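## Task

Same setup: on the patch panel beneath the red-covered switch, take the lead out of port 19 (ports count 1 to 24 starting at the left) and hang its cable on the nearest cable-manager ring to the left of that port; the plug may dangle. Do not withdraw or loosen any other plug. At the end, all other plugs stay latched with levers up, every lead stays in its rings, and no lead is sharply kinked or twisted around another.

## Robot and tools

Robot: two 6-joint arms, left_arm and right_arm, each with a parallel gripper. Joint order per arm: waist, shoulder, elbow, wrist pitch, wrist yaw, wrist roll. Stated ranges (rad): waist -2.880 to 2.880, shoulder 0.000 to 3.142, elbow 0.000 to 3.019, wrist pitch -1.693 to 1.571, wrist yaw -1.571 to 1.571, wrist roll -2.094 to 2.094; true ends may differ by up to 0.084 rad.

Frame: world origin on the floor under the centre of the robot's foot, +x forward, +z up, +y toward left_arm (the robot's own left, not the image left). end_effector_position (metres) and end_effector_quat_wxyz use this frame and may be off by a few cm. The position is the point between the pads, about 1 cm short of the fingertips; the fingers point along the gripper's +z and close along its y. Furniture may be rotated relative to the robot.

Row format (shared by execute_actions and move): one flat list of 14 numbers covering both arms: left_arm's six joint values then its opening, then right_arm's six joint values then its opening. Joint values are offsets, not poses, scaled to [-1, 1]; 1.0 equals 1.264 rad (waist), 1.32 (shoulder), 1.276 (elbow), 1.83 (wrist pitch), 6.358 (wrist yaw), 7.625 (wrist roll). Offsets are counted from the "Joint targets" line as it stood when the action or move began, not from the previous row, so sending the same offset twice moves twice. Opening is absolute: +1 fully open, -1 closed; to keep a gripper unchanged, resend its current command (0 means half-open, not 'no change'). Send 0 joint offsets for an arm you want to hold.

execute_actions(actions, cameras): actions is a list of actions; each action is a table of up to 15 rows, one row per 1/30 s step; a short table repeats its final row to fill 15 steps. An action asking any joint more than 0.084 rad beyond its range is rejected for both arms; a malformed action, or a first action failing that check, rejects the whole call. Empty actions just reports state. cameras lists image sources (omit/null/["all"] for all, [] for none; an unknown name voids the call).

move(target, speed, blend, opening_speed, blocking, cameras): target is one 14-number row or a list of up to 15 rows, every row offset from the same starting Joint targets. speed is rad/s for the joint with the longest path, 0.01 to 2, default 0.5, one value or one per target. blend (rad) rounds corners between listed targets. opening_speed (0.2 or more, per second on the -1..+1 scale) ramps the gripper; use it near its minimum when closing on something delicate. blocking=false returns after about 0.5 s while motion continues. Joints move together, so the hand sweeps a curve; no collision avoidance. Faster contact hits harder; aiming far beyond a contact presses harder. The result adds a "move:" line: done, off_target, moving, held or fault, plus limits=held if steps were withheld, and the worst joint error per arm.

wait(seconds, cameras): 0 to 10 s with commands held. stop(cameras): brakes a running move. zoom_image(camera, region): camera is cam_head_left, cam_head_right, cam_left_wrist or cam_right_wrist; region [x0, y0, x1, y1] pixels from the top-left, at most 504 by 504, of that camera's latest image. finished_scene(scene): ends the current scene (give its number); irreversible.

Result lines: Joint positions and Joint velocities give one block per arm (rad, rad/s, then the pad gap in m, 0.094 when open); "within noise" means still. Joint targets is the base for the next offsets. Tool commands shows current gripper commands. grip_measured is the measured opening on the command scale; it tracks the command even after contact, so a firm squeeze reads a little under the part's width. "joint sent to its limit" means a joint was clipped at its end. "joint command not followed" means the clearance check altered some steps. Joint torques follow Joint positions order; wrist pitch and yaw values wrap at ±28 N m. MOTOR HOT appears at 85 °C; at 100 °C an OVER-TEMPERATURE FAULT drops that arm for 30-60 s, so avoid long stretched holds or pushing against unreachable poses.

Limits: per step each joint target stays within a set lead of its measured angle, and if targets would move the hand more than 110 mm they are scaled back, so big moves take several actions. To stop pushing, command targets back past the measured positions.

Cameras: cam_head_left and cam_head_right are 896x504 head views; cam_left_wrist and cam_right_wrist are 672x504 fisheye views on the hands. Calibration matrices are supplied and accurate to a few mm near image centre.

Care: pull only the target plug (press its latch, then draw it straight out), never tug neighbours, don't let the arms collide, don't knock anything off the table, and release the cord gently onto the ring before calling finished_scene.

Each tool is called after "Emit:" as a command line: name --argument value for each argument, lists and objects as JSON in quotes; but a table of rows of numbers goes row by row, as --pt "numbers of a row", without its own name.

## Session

Excellent. Scene 2.

Emit:
execute_actions --actions '[]'

Emit:
zoom_image --camera "cam_head_left" --region '[200, 20, 400, 140]'

Emit:
zoom_image --camera "cam_head_left" --region '[370, 20, 570, 140]'

Scene clock: 0.00 s.
left_arm: end_effector_position=(+0.6666, -0.1237, +1.0435) grip_measured=+1.000 end_effector_quat_wxyz=(+0.256, -0.383, +0.878, +0.129) | right_arm: end_effector_position=(+0.6066, -0.4755, +1.0561) grip_measured=+1.000 end_effector_quat_wxyz=(+0.222, +0.811, +0.460, -0.286)
Joint positions: left_arm=[0.252 3.015 2.001 1.193 -1.387 0.121 0.094] | right_arm=[-0.952 1.782 0.926 0.221 1.259 1.707 0.094]
Joint velocities: within noise
Joint torques (N m): no reading
Heat: left arm: hottest shoulder 31 °C; right arm: hottest elbow 34 °C.
Joint targets: left_arm=[0.246 3.012 2.006 1.196 -1.387 0.121] | right_arm=[-0.951 1.779 0.922 0.222 1.260 1.707]
Tool commands: left_gripper/opening=+1.0 right_gripper/opening=+1.0
camera_calibration:
cam_left_wrist: T_world_to_cam=[[0.739761, -0.672324, -0.0270957, -0.546154], [-0.670392, -0.739892, 0.0559892, 0.299063], [-0.0576908, -0.0232539, -0.998064, 1.1994], [0, 0, 0, 1]] pos_world=[0.673707, -0.118027, 1.16554]
cam_right_wrist: T_world_to_cam=[[-0.881086, 0.466936, -0.0752214, 0.832761], [0.472596, 0.875416, -0.101487, 0.239468], [0.0184621, -0.124968, -0.991989, 1.09998], [0, 0, 0, 1]] pos_world=[0.600255, -0.461018, 1.17811]

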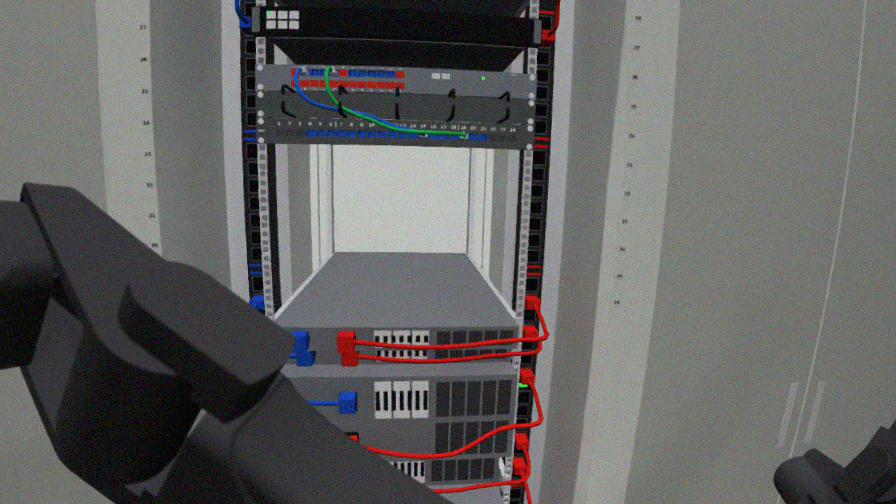

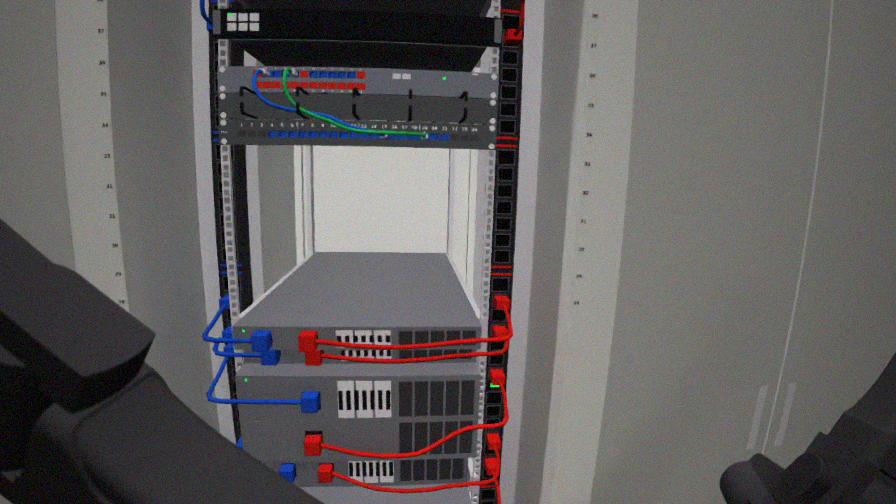

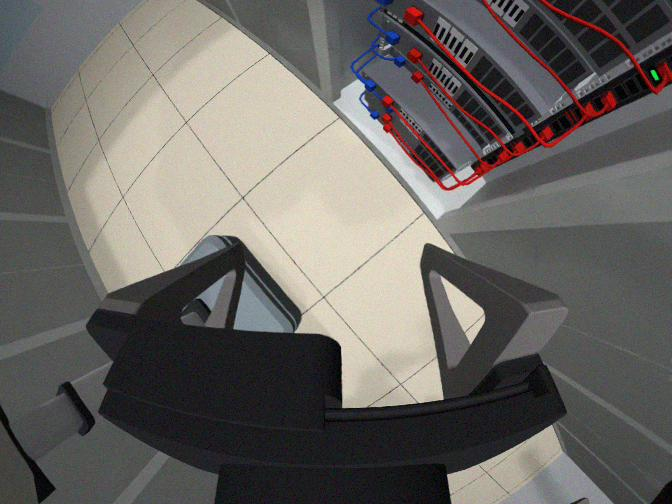

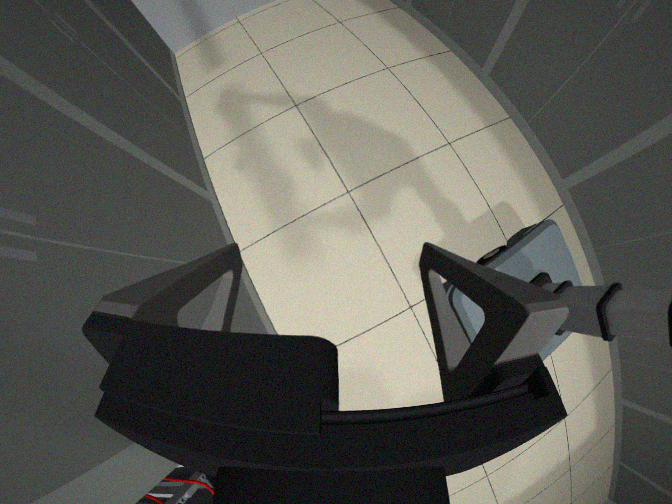

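Scaled by 2.520 from the camera's 896x504 image, which has a finer 1280x720 frame.

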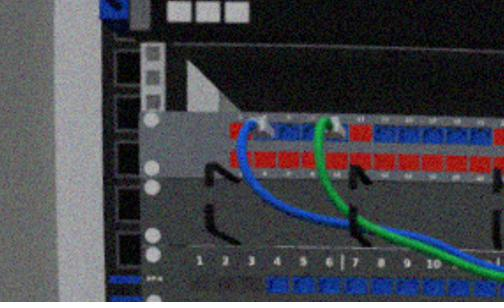

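Scaled by 2.520 from the camera's 896x504 image, which has a finer 1280x720 frame.

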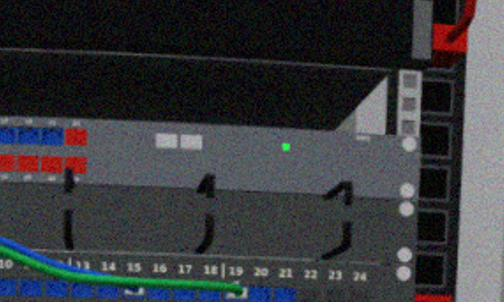

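Emit:
execute_actions --actions '[]'

Scene clock: 2.70 s.
left_arm: end_effector_position=(+0.6666, -0.1237, +1.0435) grip_measured=+1.000 end_effector_quat_wxyz=(+0.256, -0.383, +0.878, +0.129) | right_arm: end_effector_position=(+0.6066, -0.4755, +1.0561) grip_measured=+1.000 end_effector_quat_wxyz=(+0.222, +0.811, +0.460, -0.286)
Joint positions: left_arm=[0.252 3.015 2.001 1.193 -1.387 0.121 0.094] | right_arm=[-0.952 1.782 0.926 0.221 1.259 1.707 0.094]
Joint velocities: within noise
Joint torques (N m): left_arm=[-20.6 -10.64 1.61 1.05 0 0.03] | right_arm=[5.66 -11.34 -2.17 0.88 0.39 0.09]
Heat: left arm: hottest shoulder 31 °C; right arm: hottest elbow 34 °C.
Joint targets: left_arm=[0.246 3.012 2.006 1.196 -1.387 0.121] | right_arm=[-0.951 1.779 0.922 0.222 1.260 1.707]
Tool commands: left_gripper/opening=+1.0 right_gripper/opening=+1.0
camera_calibration:
cam_left_wrist: T_world_to_cam=[[0.739761, -0.672324, -0.0270957, -0.546154], [-0.670392, -0.739892, 0.0559892, 0.299063], [-0.0576908, -0.0232539, -0.998064, 1.1994], [0, 0, 0, 1]] pos_world=[0.673707, -0.118027, 1.16554]
cam_right_wrist: T_world_to_cam=[[-0.881086, 0.466936, -0.0752214, 0.832761], [0.472596, 0.875416, -0.101487, 0.239468], [0.0184621, -0.124968, -0.991989, 1.09998], [0, 0, 0, 1]] pos_world=[0.600255, -0.461018, 1.17811]

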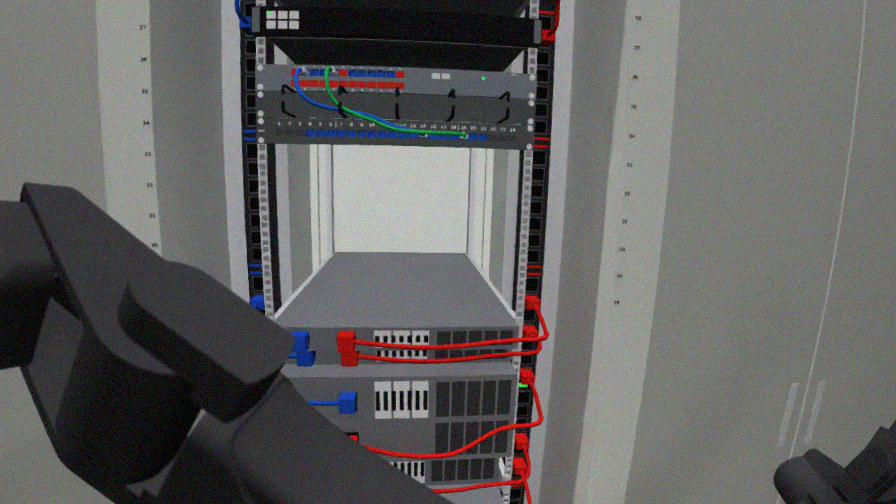

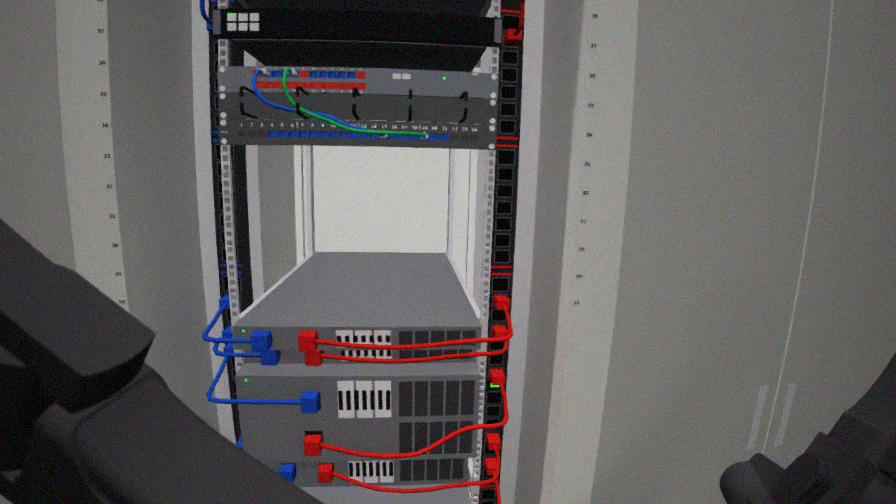

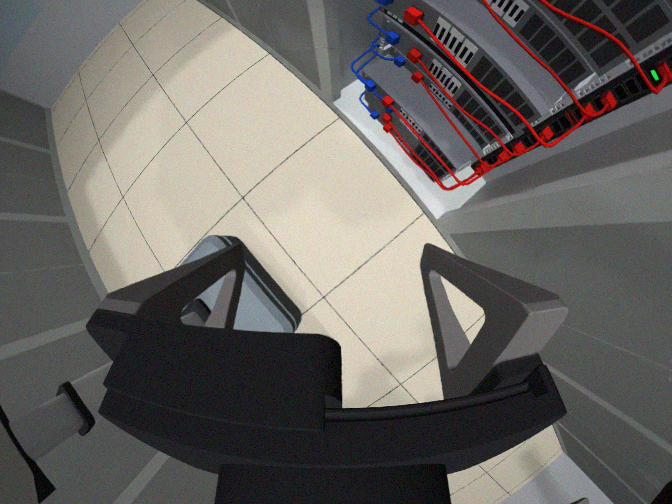

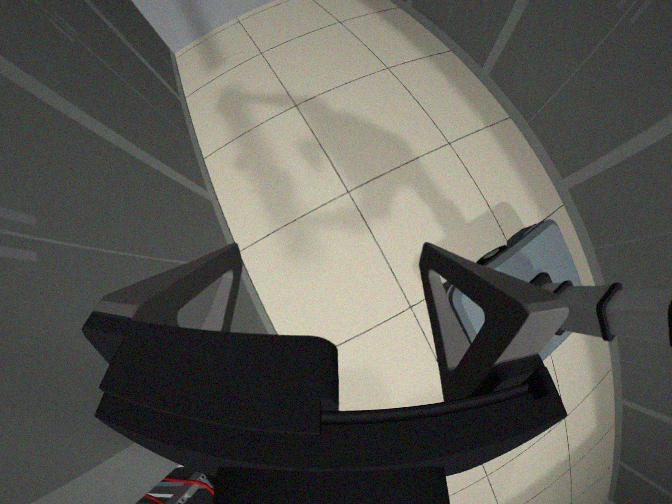

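Emit:
zoom_image --camera "cam_head_left" --region '[240, 50, 400, 150]'

Emit:
zoom_image --camera "cam_head_left" --region '[380, 50, 540, 150]'

Scaled by 3.150 from the camera's 896x504 image, which has a finer 1280x720 frame.

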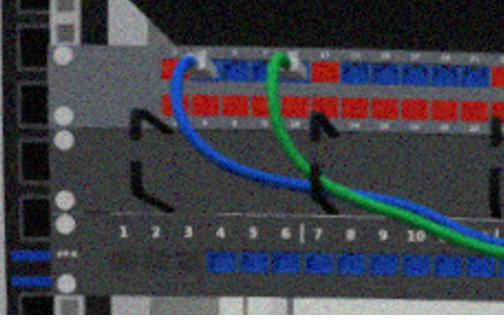

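Scaled by 3.150 from the camera's 896x504 image, which has a finer 1280x720 frame.

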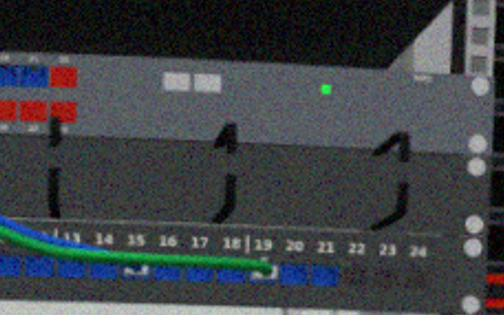

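Emit:
move --target '[0.438, -1.183, -0.906, -0.244, 0.1395, 0.0366, 1, 0, 0, 0, 0, 0, 0, 1]' --speed 0.7

every number of target must lie in its column's range; nothing of the call was run
Scene clock: 4.37 s.
left_arm: end_effector_position=(+0.6666, -0.1237, +1.0435) grip_measured=+1.000 end_effector_quat_wxyz=(+0.256, -0.383, +0.878, +0.129) | right_arm: end_effector_position=(+0.6066, -0.4755, +1.0561) grip_measured=+1.000 end_effector_quat_wxyz=(+0.222, +0.811, +0.460, -0.286)
Joint positions: left_arm=[0.252 3.015 2.001 1.193 -1.387 0.121 0.094] | right_arm=[-0.952 1.782 0.926 0.221 1.259 1.707 0.094]
Joint velocities: within noise
Joint torques (N m): left_arm=[-20.66 -10.58 1.62 1.05 -0.01 0.03] | right_arm=[5.25 -11.52 -2.07 0.8 0.42 0.07]
Heat: left arm: hottest shoulder 31 °C; right arm: hottest elbow 34 °C.
Joint targets: left_arm=[0.246 3.012 2.006 1.196 -1.387 0.121] | right_arm=[-0.951 1.779 0.922 0.222 1.260 1.707]
Tool commands: left_gripper/opening=+1.0 right_gripper/opening=+1.0

Emit:
move --target '[0.3, -0.81, -0.62, -0.167, 0.0955, 0.025, 1, 0, 0, 0, 0, 0, 0, 1]' --speed 0.6

Scene clock: 6.93 s.
left_arm: end_effector_position=(+0.9023, +0.2894, +1.1317) grip_measured=+1.000 end_effector_quat_wxyz=(+0.330, -0.247, +0.909, +0.072) | right_arm: end_effector_position=(+0.6066, -0.4755, +1.0561) grip_measured=+1.000 end_effector_quat_wxyz=(+0.222, +0.811, +0.460, -0.286)
Joint positions: left_arm=[0.61 1.941 1.216 0.898 -0.781 0.303 0.094] | right_arm=[-0.952 1.782 0.926 0.221 1.259 1.707 0.094]
Joint velocities: within noise
Joint torques (N m): left_arm=[-12.28 -13.27 1.14 1.02 0.24 0.11] | right_arm=[5.66 -11.81 -2.11 0.87 0.4 0.07]
Heat: left arm: hottest shoulder 31 °C; right arm: hottest elbow 34 °C.
Joint targets: left_arm=[0.625 1.942 1.214 0.890 -0.779 0.311] | right_arm=[-0.951 1.779 0.922 0.222 1.260 1.707]
move: done
camera_calibration:
cam_left_wrist: T_world_to_cam=[[0.495937, -0.86763, 0.0355646, -0.234827], [-0.866238, -0.497171, -0.0495227, 0.98368], [0.0606491, -0.00624724, -0.99814, 1.199], [0, 0, 0, 1]] pos_world=[0.895842, 0.292805, 1.25384]
cam_right_wrist: T_world_to_cam=[[-0.881086, 0.466936, -0.0752214, 0.832761], [0.472596, 0.875416, -0.101487, 0.239468], [0.0184621, -0.124968, -0.991989, 1.09998], [0, 0, 0, 1]] pos_world=[0.600255, -0.461018, 1.17811]

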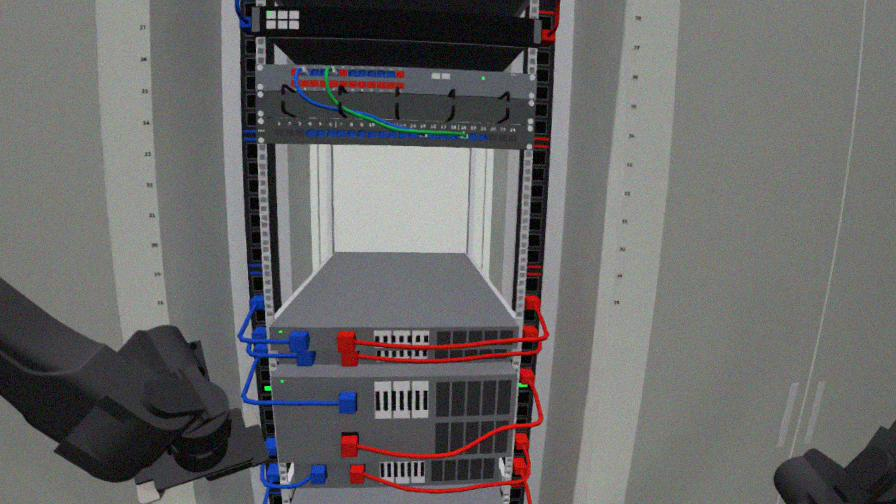

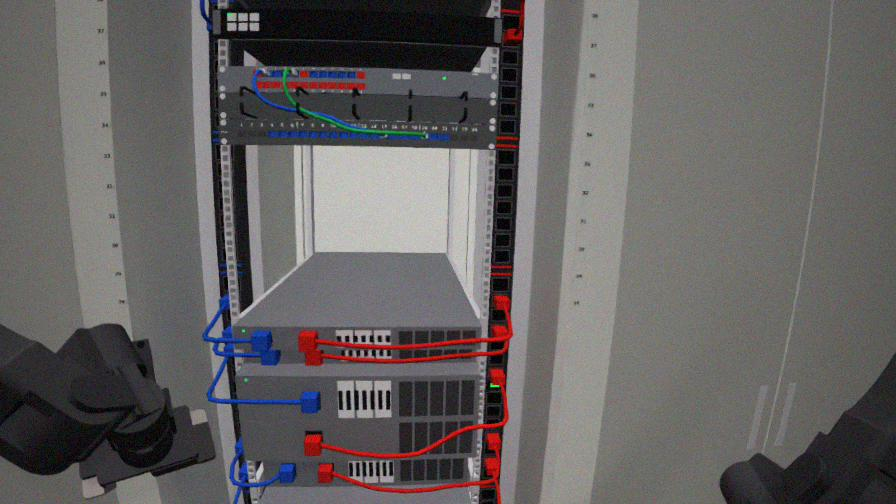

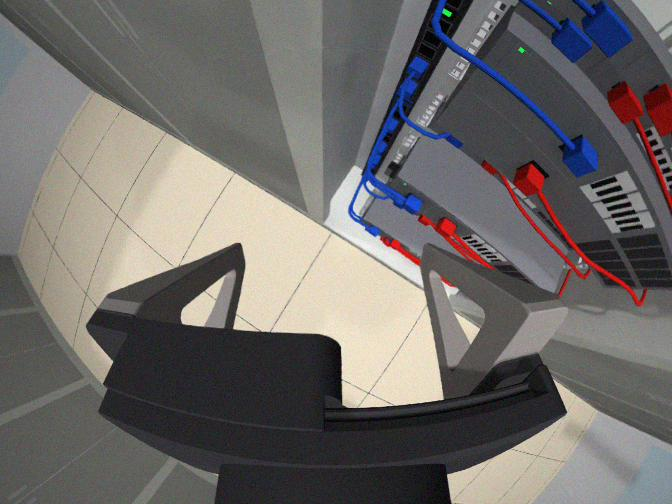

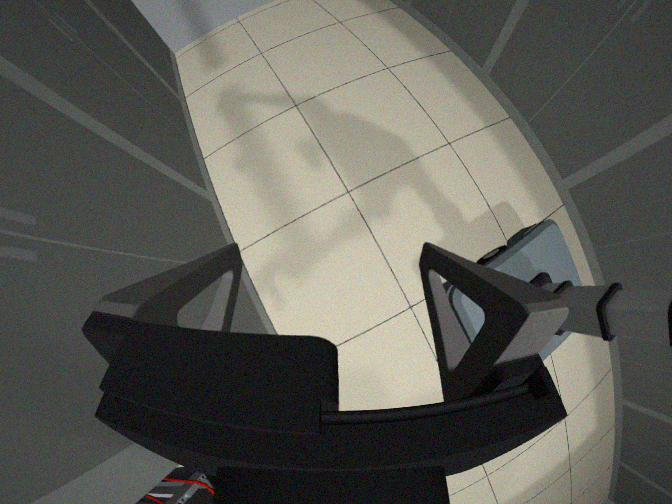

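Emit:
move --target '[0.1385, -0.3727, -0.2853, -0.0765, 0.0439, 0.0117, 1, 0.2777, -0.1356, -0.0956, 0.5344, -0.0881, -0.3865, -0.3]' --speed 1.0 --opening_speed 1 --cameras '["cam_head_left", "cam_right_wrist"]'

Scene clock: 11.77 s.
left_arm: end_effector_position=(+0.8443, +0.4368, +1.2027) grip_measured=+1.000 end_effector_quat_wxyz=(+0.351, -0.168, +0.920, +0.048) | right_arm: end_effector_position=(+0.8320, -0.3800, +1.2352) grip_measured=-0.298 end_effector_quat_wxyz=(-0.339, +0.119, -0.903, +0.235)
Joint positions: left_arm=[0.78 1.469 0.854 0.758 -0.502 0.393 0.094] | right_arm=[-0.622 1.619 0.804 1.185 0.701 -1.225 0.033]
Joint velocities: within noise
Joint torques (N m): left_arm=[-6.53 -14.15 1.28 1.11 0.3 0.12] | right_arm=[8.82 -11.81 0.68 2.54 -0.39 0]
Heat: left arm: hottest shoulder 32 °C; right arm: hottest elbow 34 °C.
Joint targets: left_arm=[0.800 1.450 0.851 0.750 -0.500 0.401] | right_arm=[-0.600 1.600 0.800 1.200 0.699 -1.240]
move: done
camera_calibration:
cam_right_wrist: T_world_to_cam=[[0.0674482, -0.849065, 0.523966, -1.02916], [-0.992784, -0.109304, -0.0493252, 0.84813], [0.0991518, -0.516858, -0.85031, 0.894288], [0, 0, 0, 1]] pos_world=[0.822754, -0.318899, 1.3415]
Images, in order (width x height): cam_head_left 896x504, cam_right_wrist 672x504.

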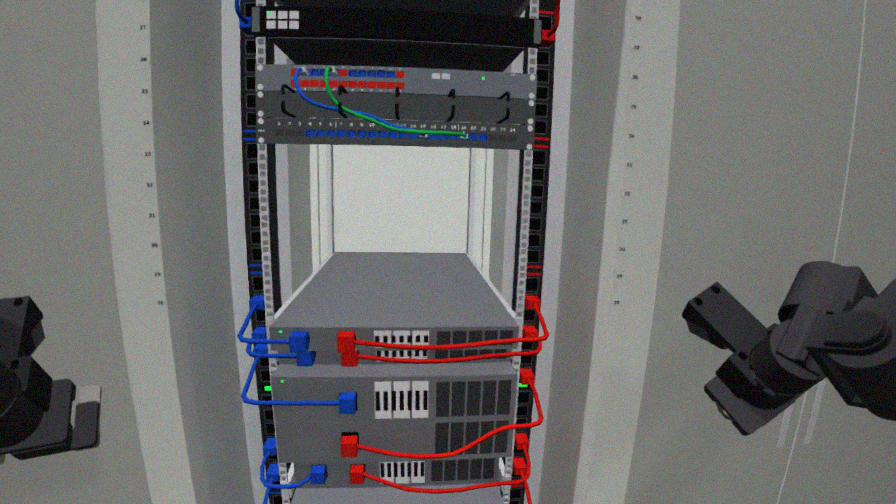

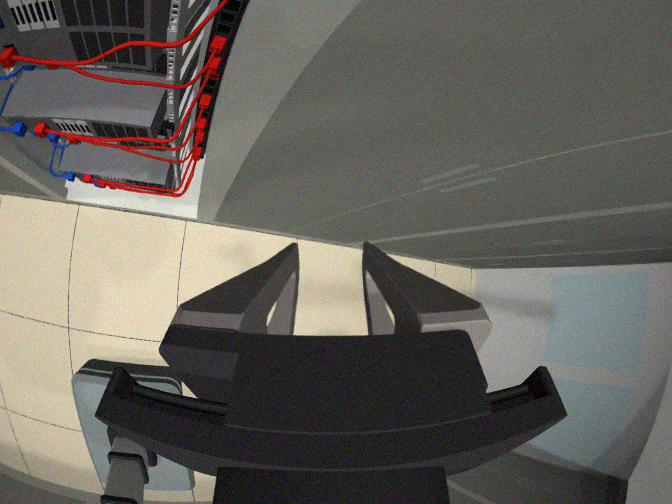

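Emit:
move --pt "0 0 0 0 0 0 1 0.4747 0.1136 0.1176 0.1366 0.0157 0 -0.3" --pt "0 0 0 0 0 0 1 0.5396 0.3015 0.5368 -0.0426 0.0118 0.0131 -0.3" --speed '[0.7, 0.5]' --blend '[0.1, 0]'

Scene clock: 14.63 s.
left_arm: end_effector_position=(+0.8443, +0.4368, +1.2027) grip_measured=+1.000 end_effector_quat_wxyz=(+0.351, -0.168, +0.920, +0.048) | right_arm: end_effector_position=(+0.9811, -0.0507, +1.5560) grip_measured=-0.298 end_effector_quat_wxyz=(+0.565, -0.006, +0.825, -0.014)
Joint positions: left_arm=[0.78 1.469 0.854 0.758 -0.502 0.393 0.094] | right_arm=[0.051 1.984 1.458 1.129 0.776 -1.155 0.033]
Joint velocities: within noise
Joint torques (N m): left_arm=[-6.53 -14.15 1.26 1.11 0.3 0.12] | right_arm=[17.49 -8.41 6.95 0.84 -0.65 0.18]
Heat: left arm: hottest shoulder 32 °C; right arm: hottest elbow 34 °C.
Joint targets: left_arm=[0.800 1.450 0.851 0.750 -0.500 0.401] | right_arm=[0.082 1.998 1.485 1.122 0.774 -1.140]
move: done
camera_calibration:
cam_left_wrist: T_world_to_cam=[[0.343471, -0.938572, 0.0333292, 0.0817117], [-0.934708, -0.345079, -0.0850934, 1.04439], [0.0913675, -0.00192594, -0.995815, 1.24368], [0, 0, 0, 1]] pos_world=[0.834499, 0.439483, 1.32462]
cam_right_wrist: T_world_to_cam=[[-0.00497068, -0.998476, 0.054963, -0.134501], [-0.844529, -0.0252411, -0.534915, 1.66231], [0.535487, -0.0490767, -0.843116, 0.907019], [0, 0, 0, 1]] pos_world=[0.917501, -0.0478242, 1.66131]

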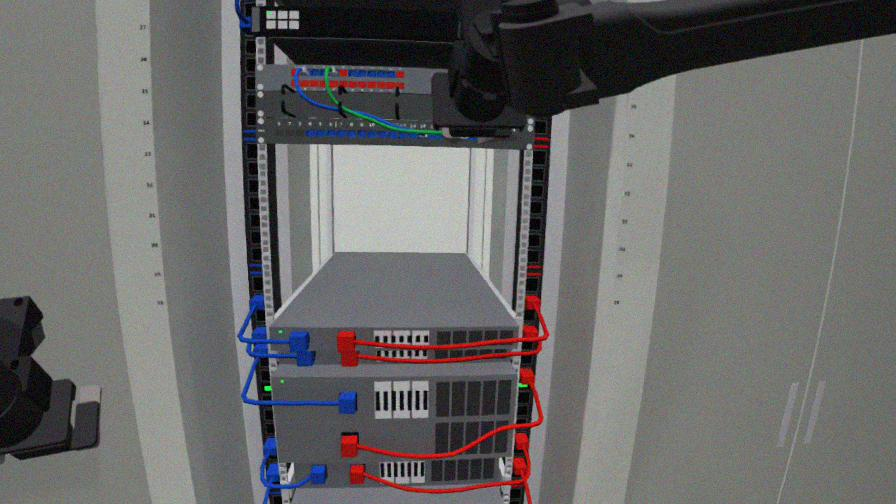

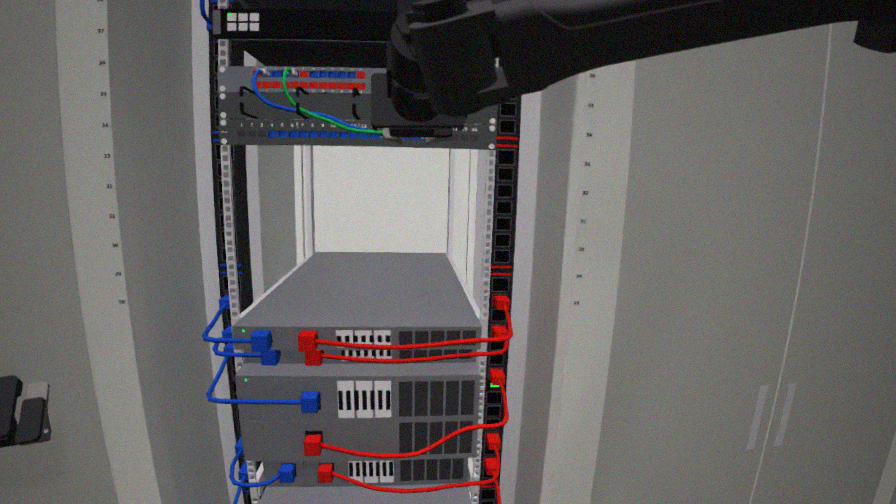

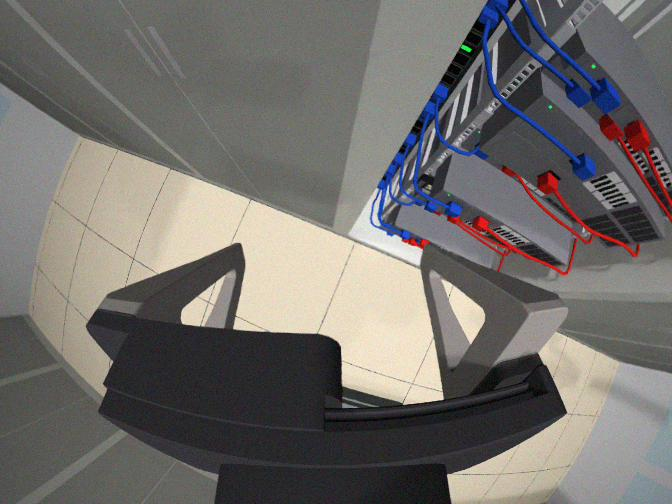

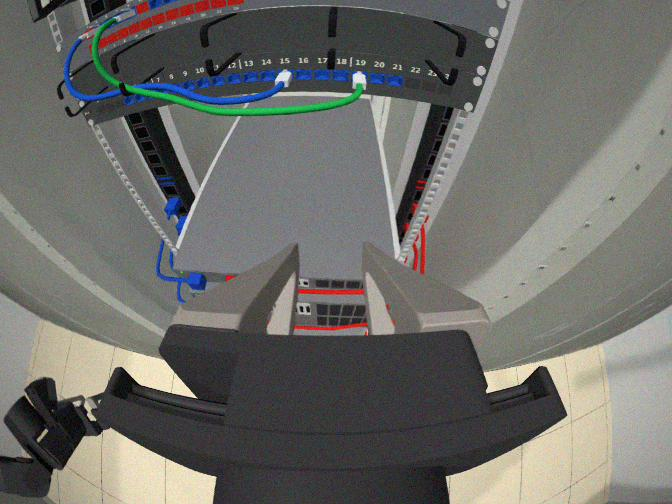

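Emit:
zoom_image --camera "cam_right_wrist" --region '[50, 0, 300, 150]'

Emit:
zoom_image --camera "cam_right_wrist" --region '[250, 0, 500, 150]'

Scaled by 2.016 from the camera's 672x504 image, which has a finer 960x720 frame.

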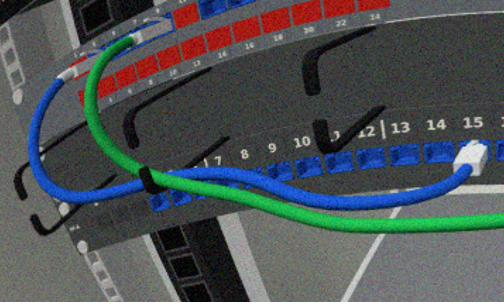

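Scaled by 2.016 from the camera's 672x504 image, which has a finer 960x720 frame.

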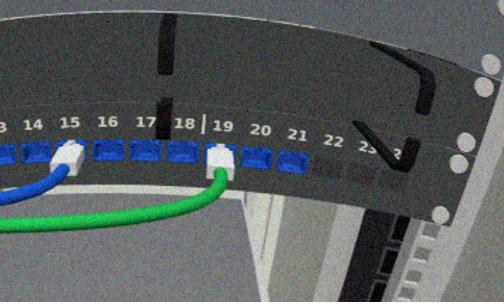

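Emit:
move --target '[0,0,0,0,0,0, 1, -0.144, 0.0712, -0.0619, 0.1527, -0.0723, 0.0052, -0.3]' --speed 0.4 --cameras '["cam_head_left", "cam_right_wrist"]'

Emit:
zoom_image --camera "cam_right_wrist" --region '[250, 50, 500, 250]'

Emit:
zoom_image --camera "cam_right_wrist" --region '[20, 50, 270, 250]'

Scene clock: 18.10 s.
left_arm: end_effector_position=(+0.8443, +0.4368, +1.2027) grip_measured=+1.000 end_effector_quat_wxyz=(+0.351, -0.168, +0.920, +0.048) | right_arm: end_effector_position=(+0.9786, -0.0442, +1.5195) grip_measured=-0.298 end_effector_quat_wxyz=(+0.711, -0.003, +0.704, +0.007)
Joint positions: left_arm=[0.78 1.469 0.854 0.758 -0.502 0.393 0.094] | right_arm=[-0.078 2.08 1.406 1.389 0.317 -1.115 0.033]
Joint velocities: within noise
Joint torques (N m): left_arm=[-6.53 -14.1 1.26 1.13 0.3 0.11] | right_arm=[13.33 -9.58 3.85 1.81 -0.69 0.22]
Heat: left arm: hottest shoulder 33 °C; right arm: hottest elbow 34 °C.
Joint targets: left_arm=[0.800 1.450 0.851 0.750 -0.500 0.401] | right_arm=[-0.100 2.092 1.406 1.401 0.315 -1.100]
move: done
camera_calibration:
cam_right_wrist: T_world_to_cam=[[0.00491054, -0.999806, 0.019094, -0.0812517], [-0.584656, -0.0183612, -0.811074, 1.80651], [0.811267, -0.00718061, -0.584632, 0.21703], [0, 0, 0, 1]] pos_world=[0.880519, -0.0465077, 1.59365]
Images, in order (width x height): cam_head_left 896x504, cam_right_wrist 672x504.

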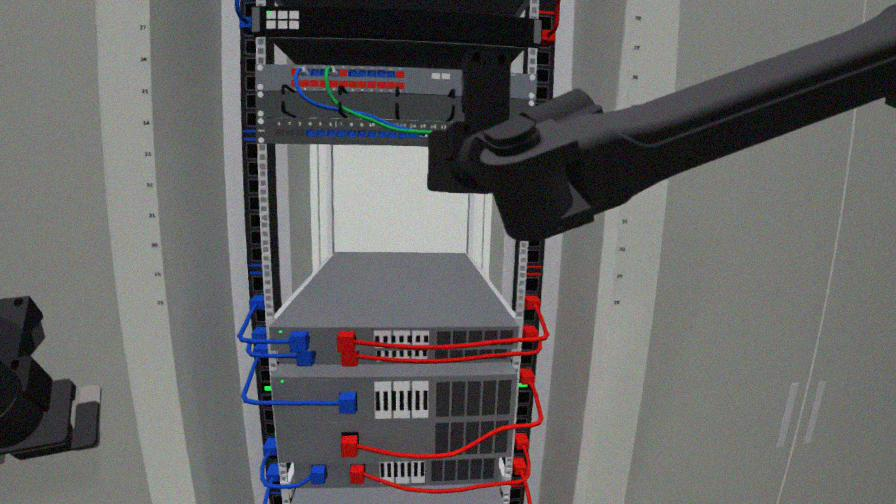

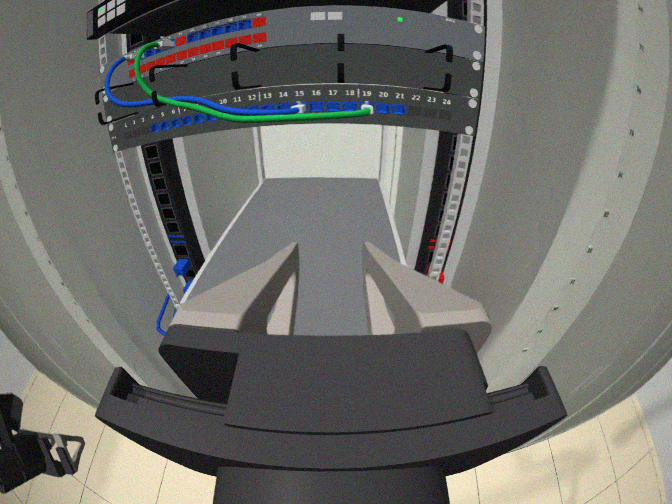

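Scaled by 2.016 from the camera's 672x504 image, which has a finer 960x720 frame.

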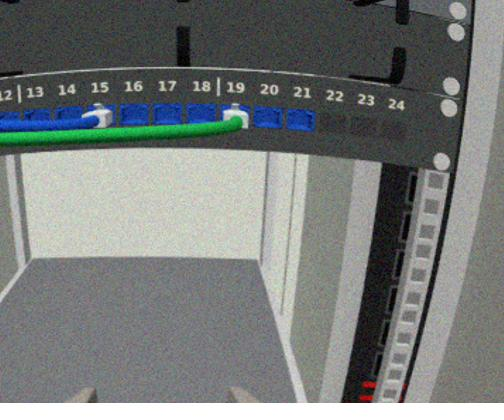

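Scaled by 2.016 from the camera's 672x504 image, which has a finer 960x720 frame.

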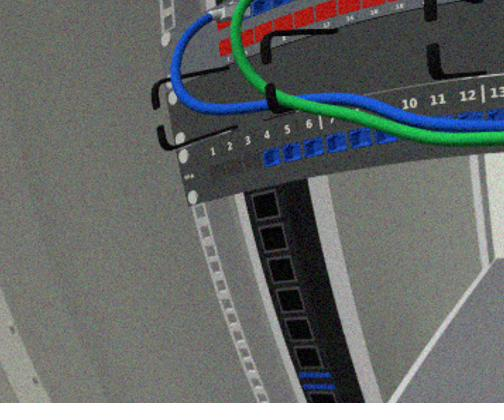

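Emit:
move --target '[-0.7615,0.1621,0.2704,0.0814,-0.0274,-0.112, -0.36, 0.106,-0.2629,0.0118,-0.3732,0.0379,0.2118, -0.36]' --speed 0.6 --opening_speed 0.8

Scene clock: 26.00 s.
left_arm: end_effector_position=(+0.9251, +0.1008, +1.6374) grip_measured=-0.358 end_effector_quat_wxyz=(+0.375, -0.488, +0.633, -0.469) | right_arm: end_effector_position=(+1.0187, -0.1008, +1.5874) grip_measured=-0.358 end_effector_quat_wxyz=(+0.378, +0.491, +0.635, +0.462)
Joint positions: left_arm=[-0.146 1.653 1.169 0.886 -0.673 -0.445 0.03] | right_arm=[0.003 1.758 1.406 0.725 0.554 0.5 0.03]
Joint velocities: within noise
Joint torques (N m): left_arm=[-15.15 -5.07 6.78 1.24 0.53 -0.01] | right_arm=[16.09 -9.76 6.37 1.25 -0.48 0.13]
Heat: left arm: hottest shoulder 33 °C; right arm: hottest elbow 34 °C.
Joint targets: left_arm=[-0.163 1.664 1.195 0.899 -0.675 -0.453] | right_arm=[0.034 1.745 1.421 0.718 0.556 0.515]
move: done
camera_calibration:
cam_left_wrist: T_world_to_cam=[[0.265269, -0.0806673, 0.960794, -1.80864], [-0.750066, -0.643405, 0.153069, 0.510292], [0.605832, -0.761264, -0.231181, 0.0170836], [0, 0, 0, 1]] pos_world=[0.85218, 0.195432, 1.66357]
cam_right_wrist: T_world_to_cam=[[-0.275085, -0.117025, -0.954271, 1.77999], [-0.744346, 0.65414, 0.134351, 0.61367], [0.608504, 0.747266, -0.267052, 0.0022782], [0, 0, 0, 1]] pos_world=[0.945045, -0.194825, 1.61675]

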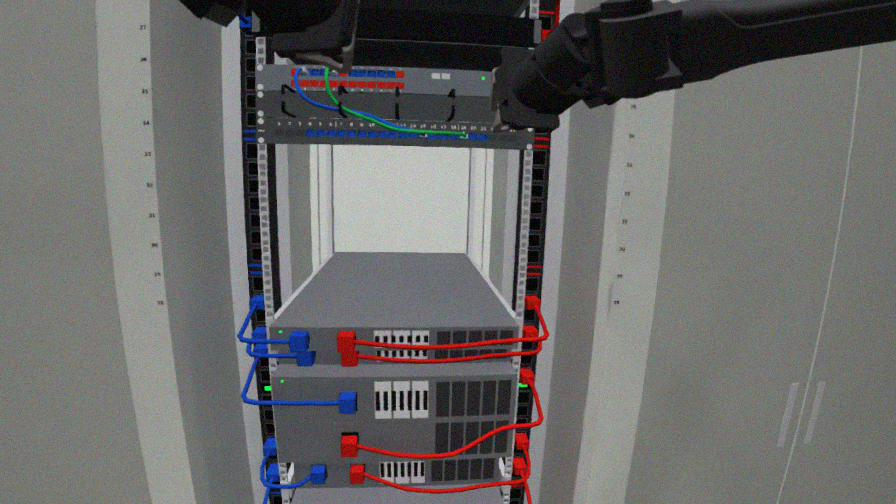

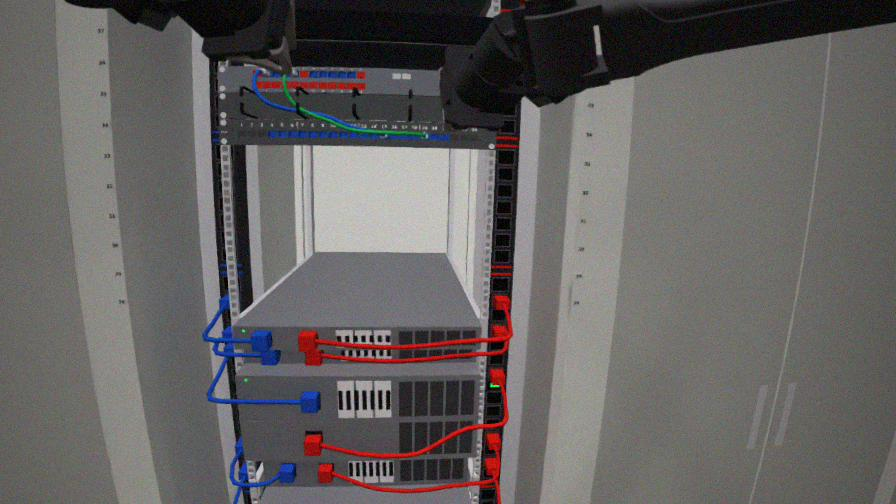

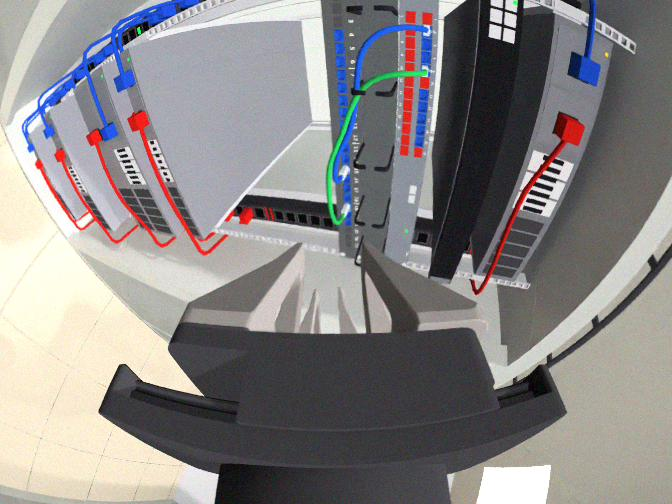

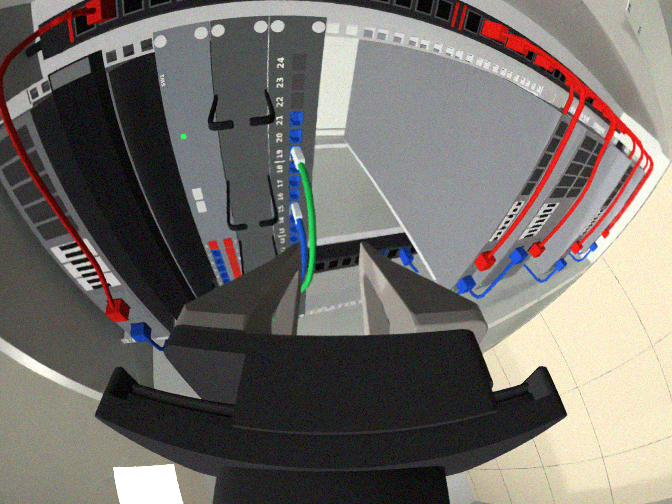

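Emit:
zoom_image --camera "cam_left_wrist" --region '[290, 0, 490, 270]'

Emit:
zoom_image --camera "cam_right_wrist" --region '[180, 20, 400, 300]'

Scaled by 1.867 from the camera's 672x504 image, which has a finer 960x720 frame.

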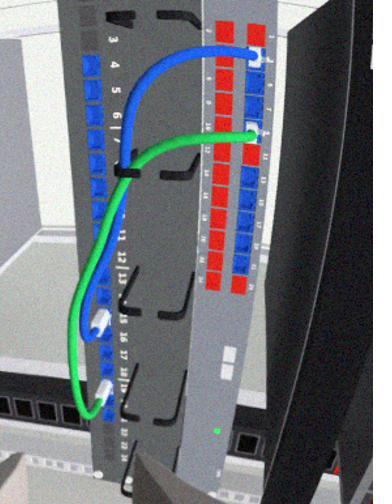

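Scaled by 1.800 from the camera's 672x504 image, which has a finer 960x720 frame.

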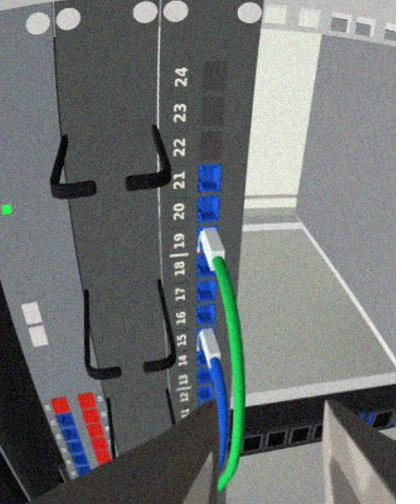

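Emit:
move --target '[0.1266,0.2720,0.4130,-0.1505,0.0269,-0.0115, -0.36, 0,0,0,0,0,0, -0.36]' --speed 0.35

Emit:
zoom_image --camera "cam_left_wrist" --region '[200, 0, 480, 290]'

Emit:
zoom_image --camera "cam_right_wrist" --region '[180, 20, 400, 300]'

Scene clock: 31.47 s.
left_arm: end_effector_position=(+1.0472, -0.0114, +1.5847) grip_measured=-0.358 end_effector_quat_wxyz=(+0.357, -0.467, +0.642, -0.493) | right_arm: end_effector_position=(+1.0187, -0.1007, +1.5873) grip_measured=-0.358 end_effector_quat_wxyz=(+0.378, +0.491, +0.635, +0.462)
Joint positions: left_arm=[-0.025 2.017 1.694 0.631 -0.506 -0.533 0.03] | right_arm=[0.003 1.758 1.406 0.724 0.554 0.501 0.03]
Joint velocities: within noise
Joint torques (N m): left_arm=[-17.38 -10.29 6.76 0.8 0.68 0.07] | right_arm=[16.09 -9.17 6.32 1.2 -0.49 0.14]
Heat: left arm: hottest shoulder 33 °C; right arm: hottest elbow 35 °C.
Joint targets: left_arm=[-0.002 2.023 1.722 0.624 -0.504 -0.541] | right_arm=[0.034 1.745 1.421 0.718 0.556 0.515]
move: done
camera_calibration:
cam_left_wrist: T_world_to_cam=[[0.24563, -0.0748649, 0.966468, -1.78779], [-0.7956, -0.585158, 0.156876, 0.580096], [0.553793, -0.807456, -0.203295, -0.144699], [0, 0, 0, 1]] pos_world=[0.980794, 0.0887666, 1.60743]
cam_right_wrist: T_world_to_cam=[[-0.275538, -0.116373, -0.95422, 1.78036], [-0.744488, 0.653794, 0.135242, 0.612246], [0.608125, 0.74767, -0.266784, 0.00219109], [0, 0, 0, 1]] pos_world=[0.945034, -0.194736, 1.61664]

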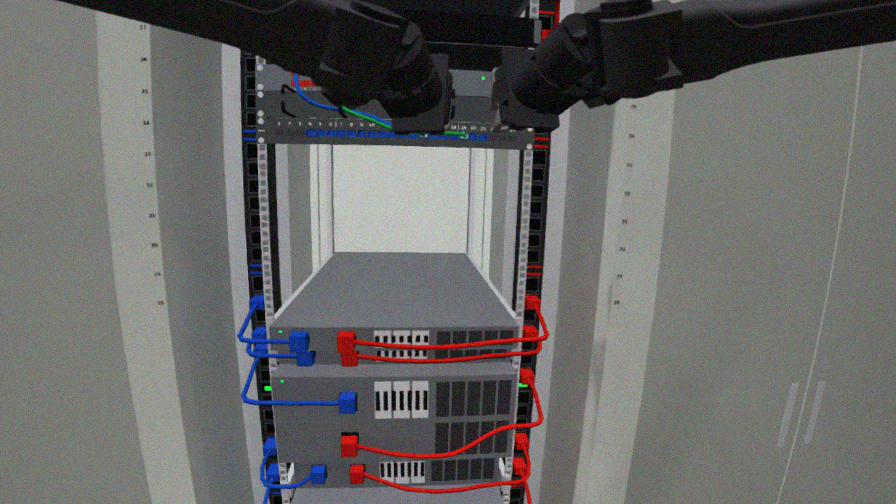

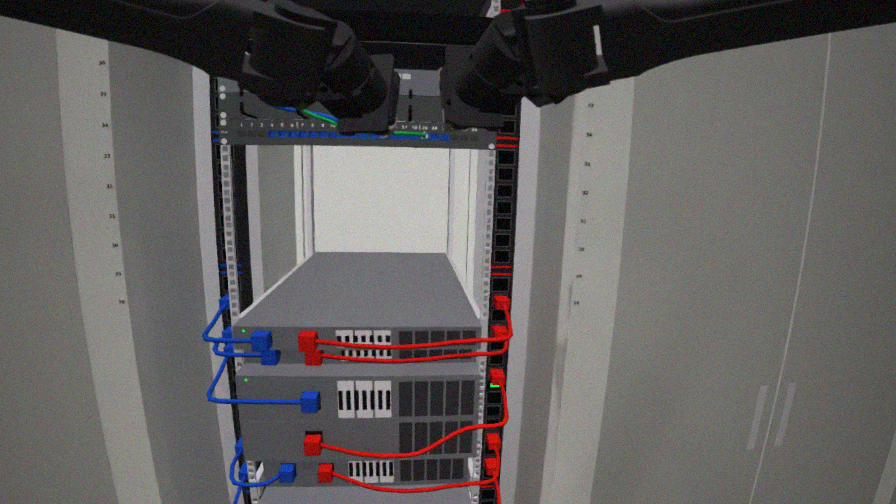

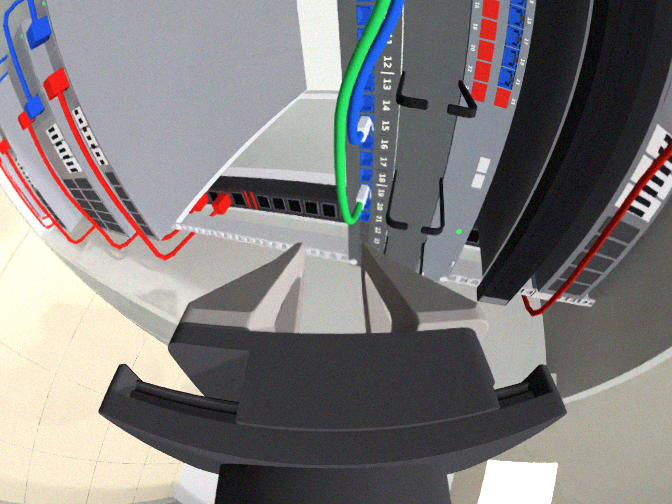

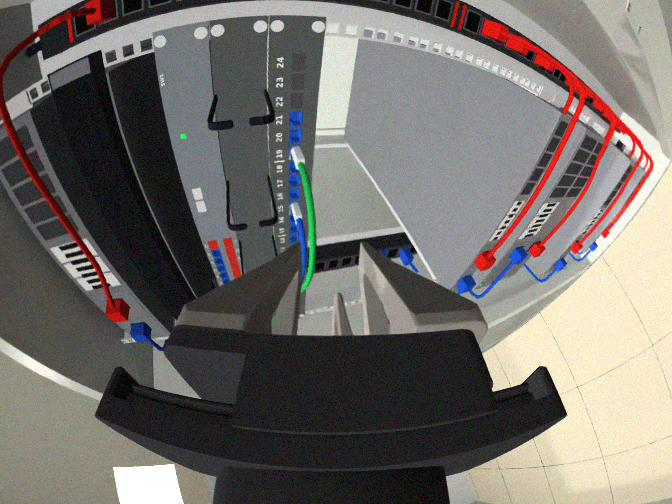

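Scaled by 1.738 from the camera's 672x504 image, which has a finer 960x720 frame.

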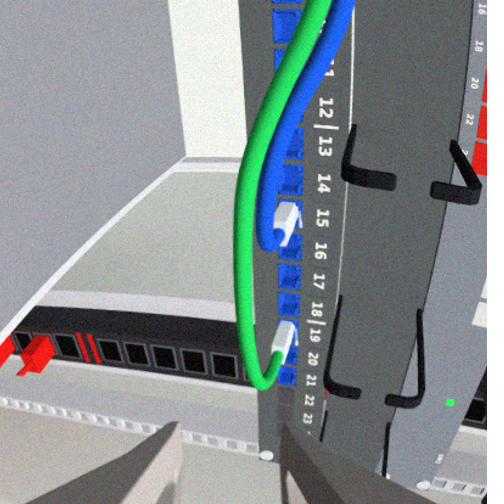

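Scaled by 1.800 from the camera's 672x504 image, which has a finer 960x720 frame.

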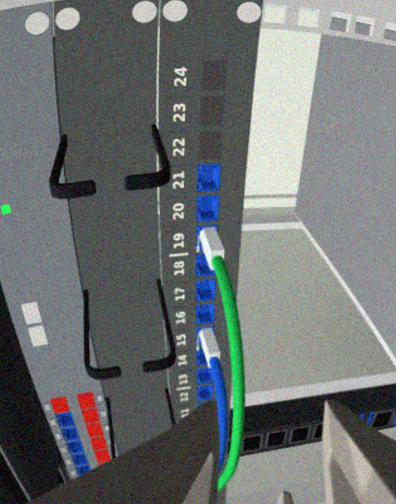

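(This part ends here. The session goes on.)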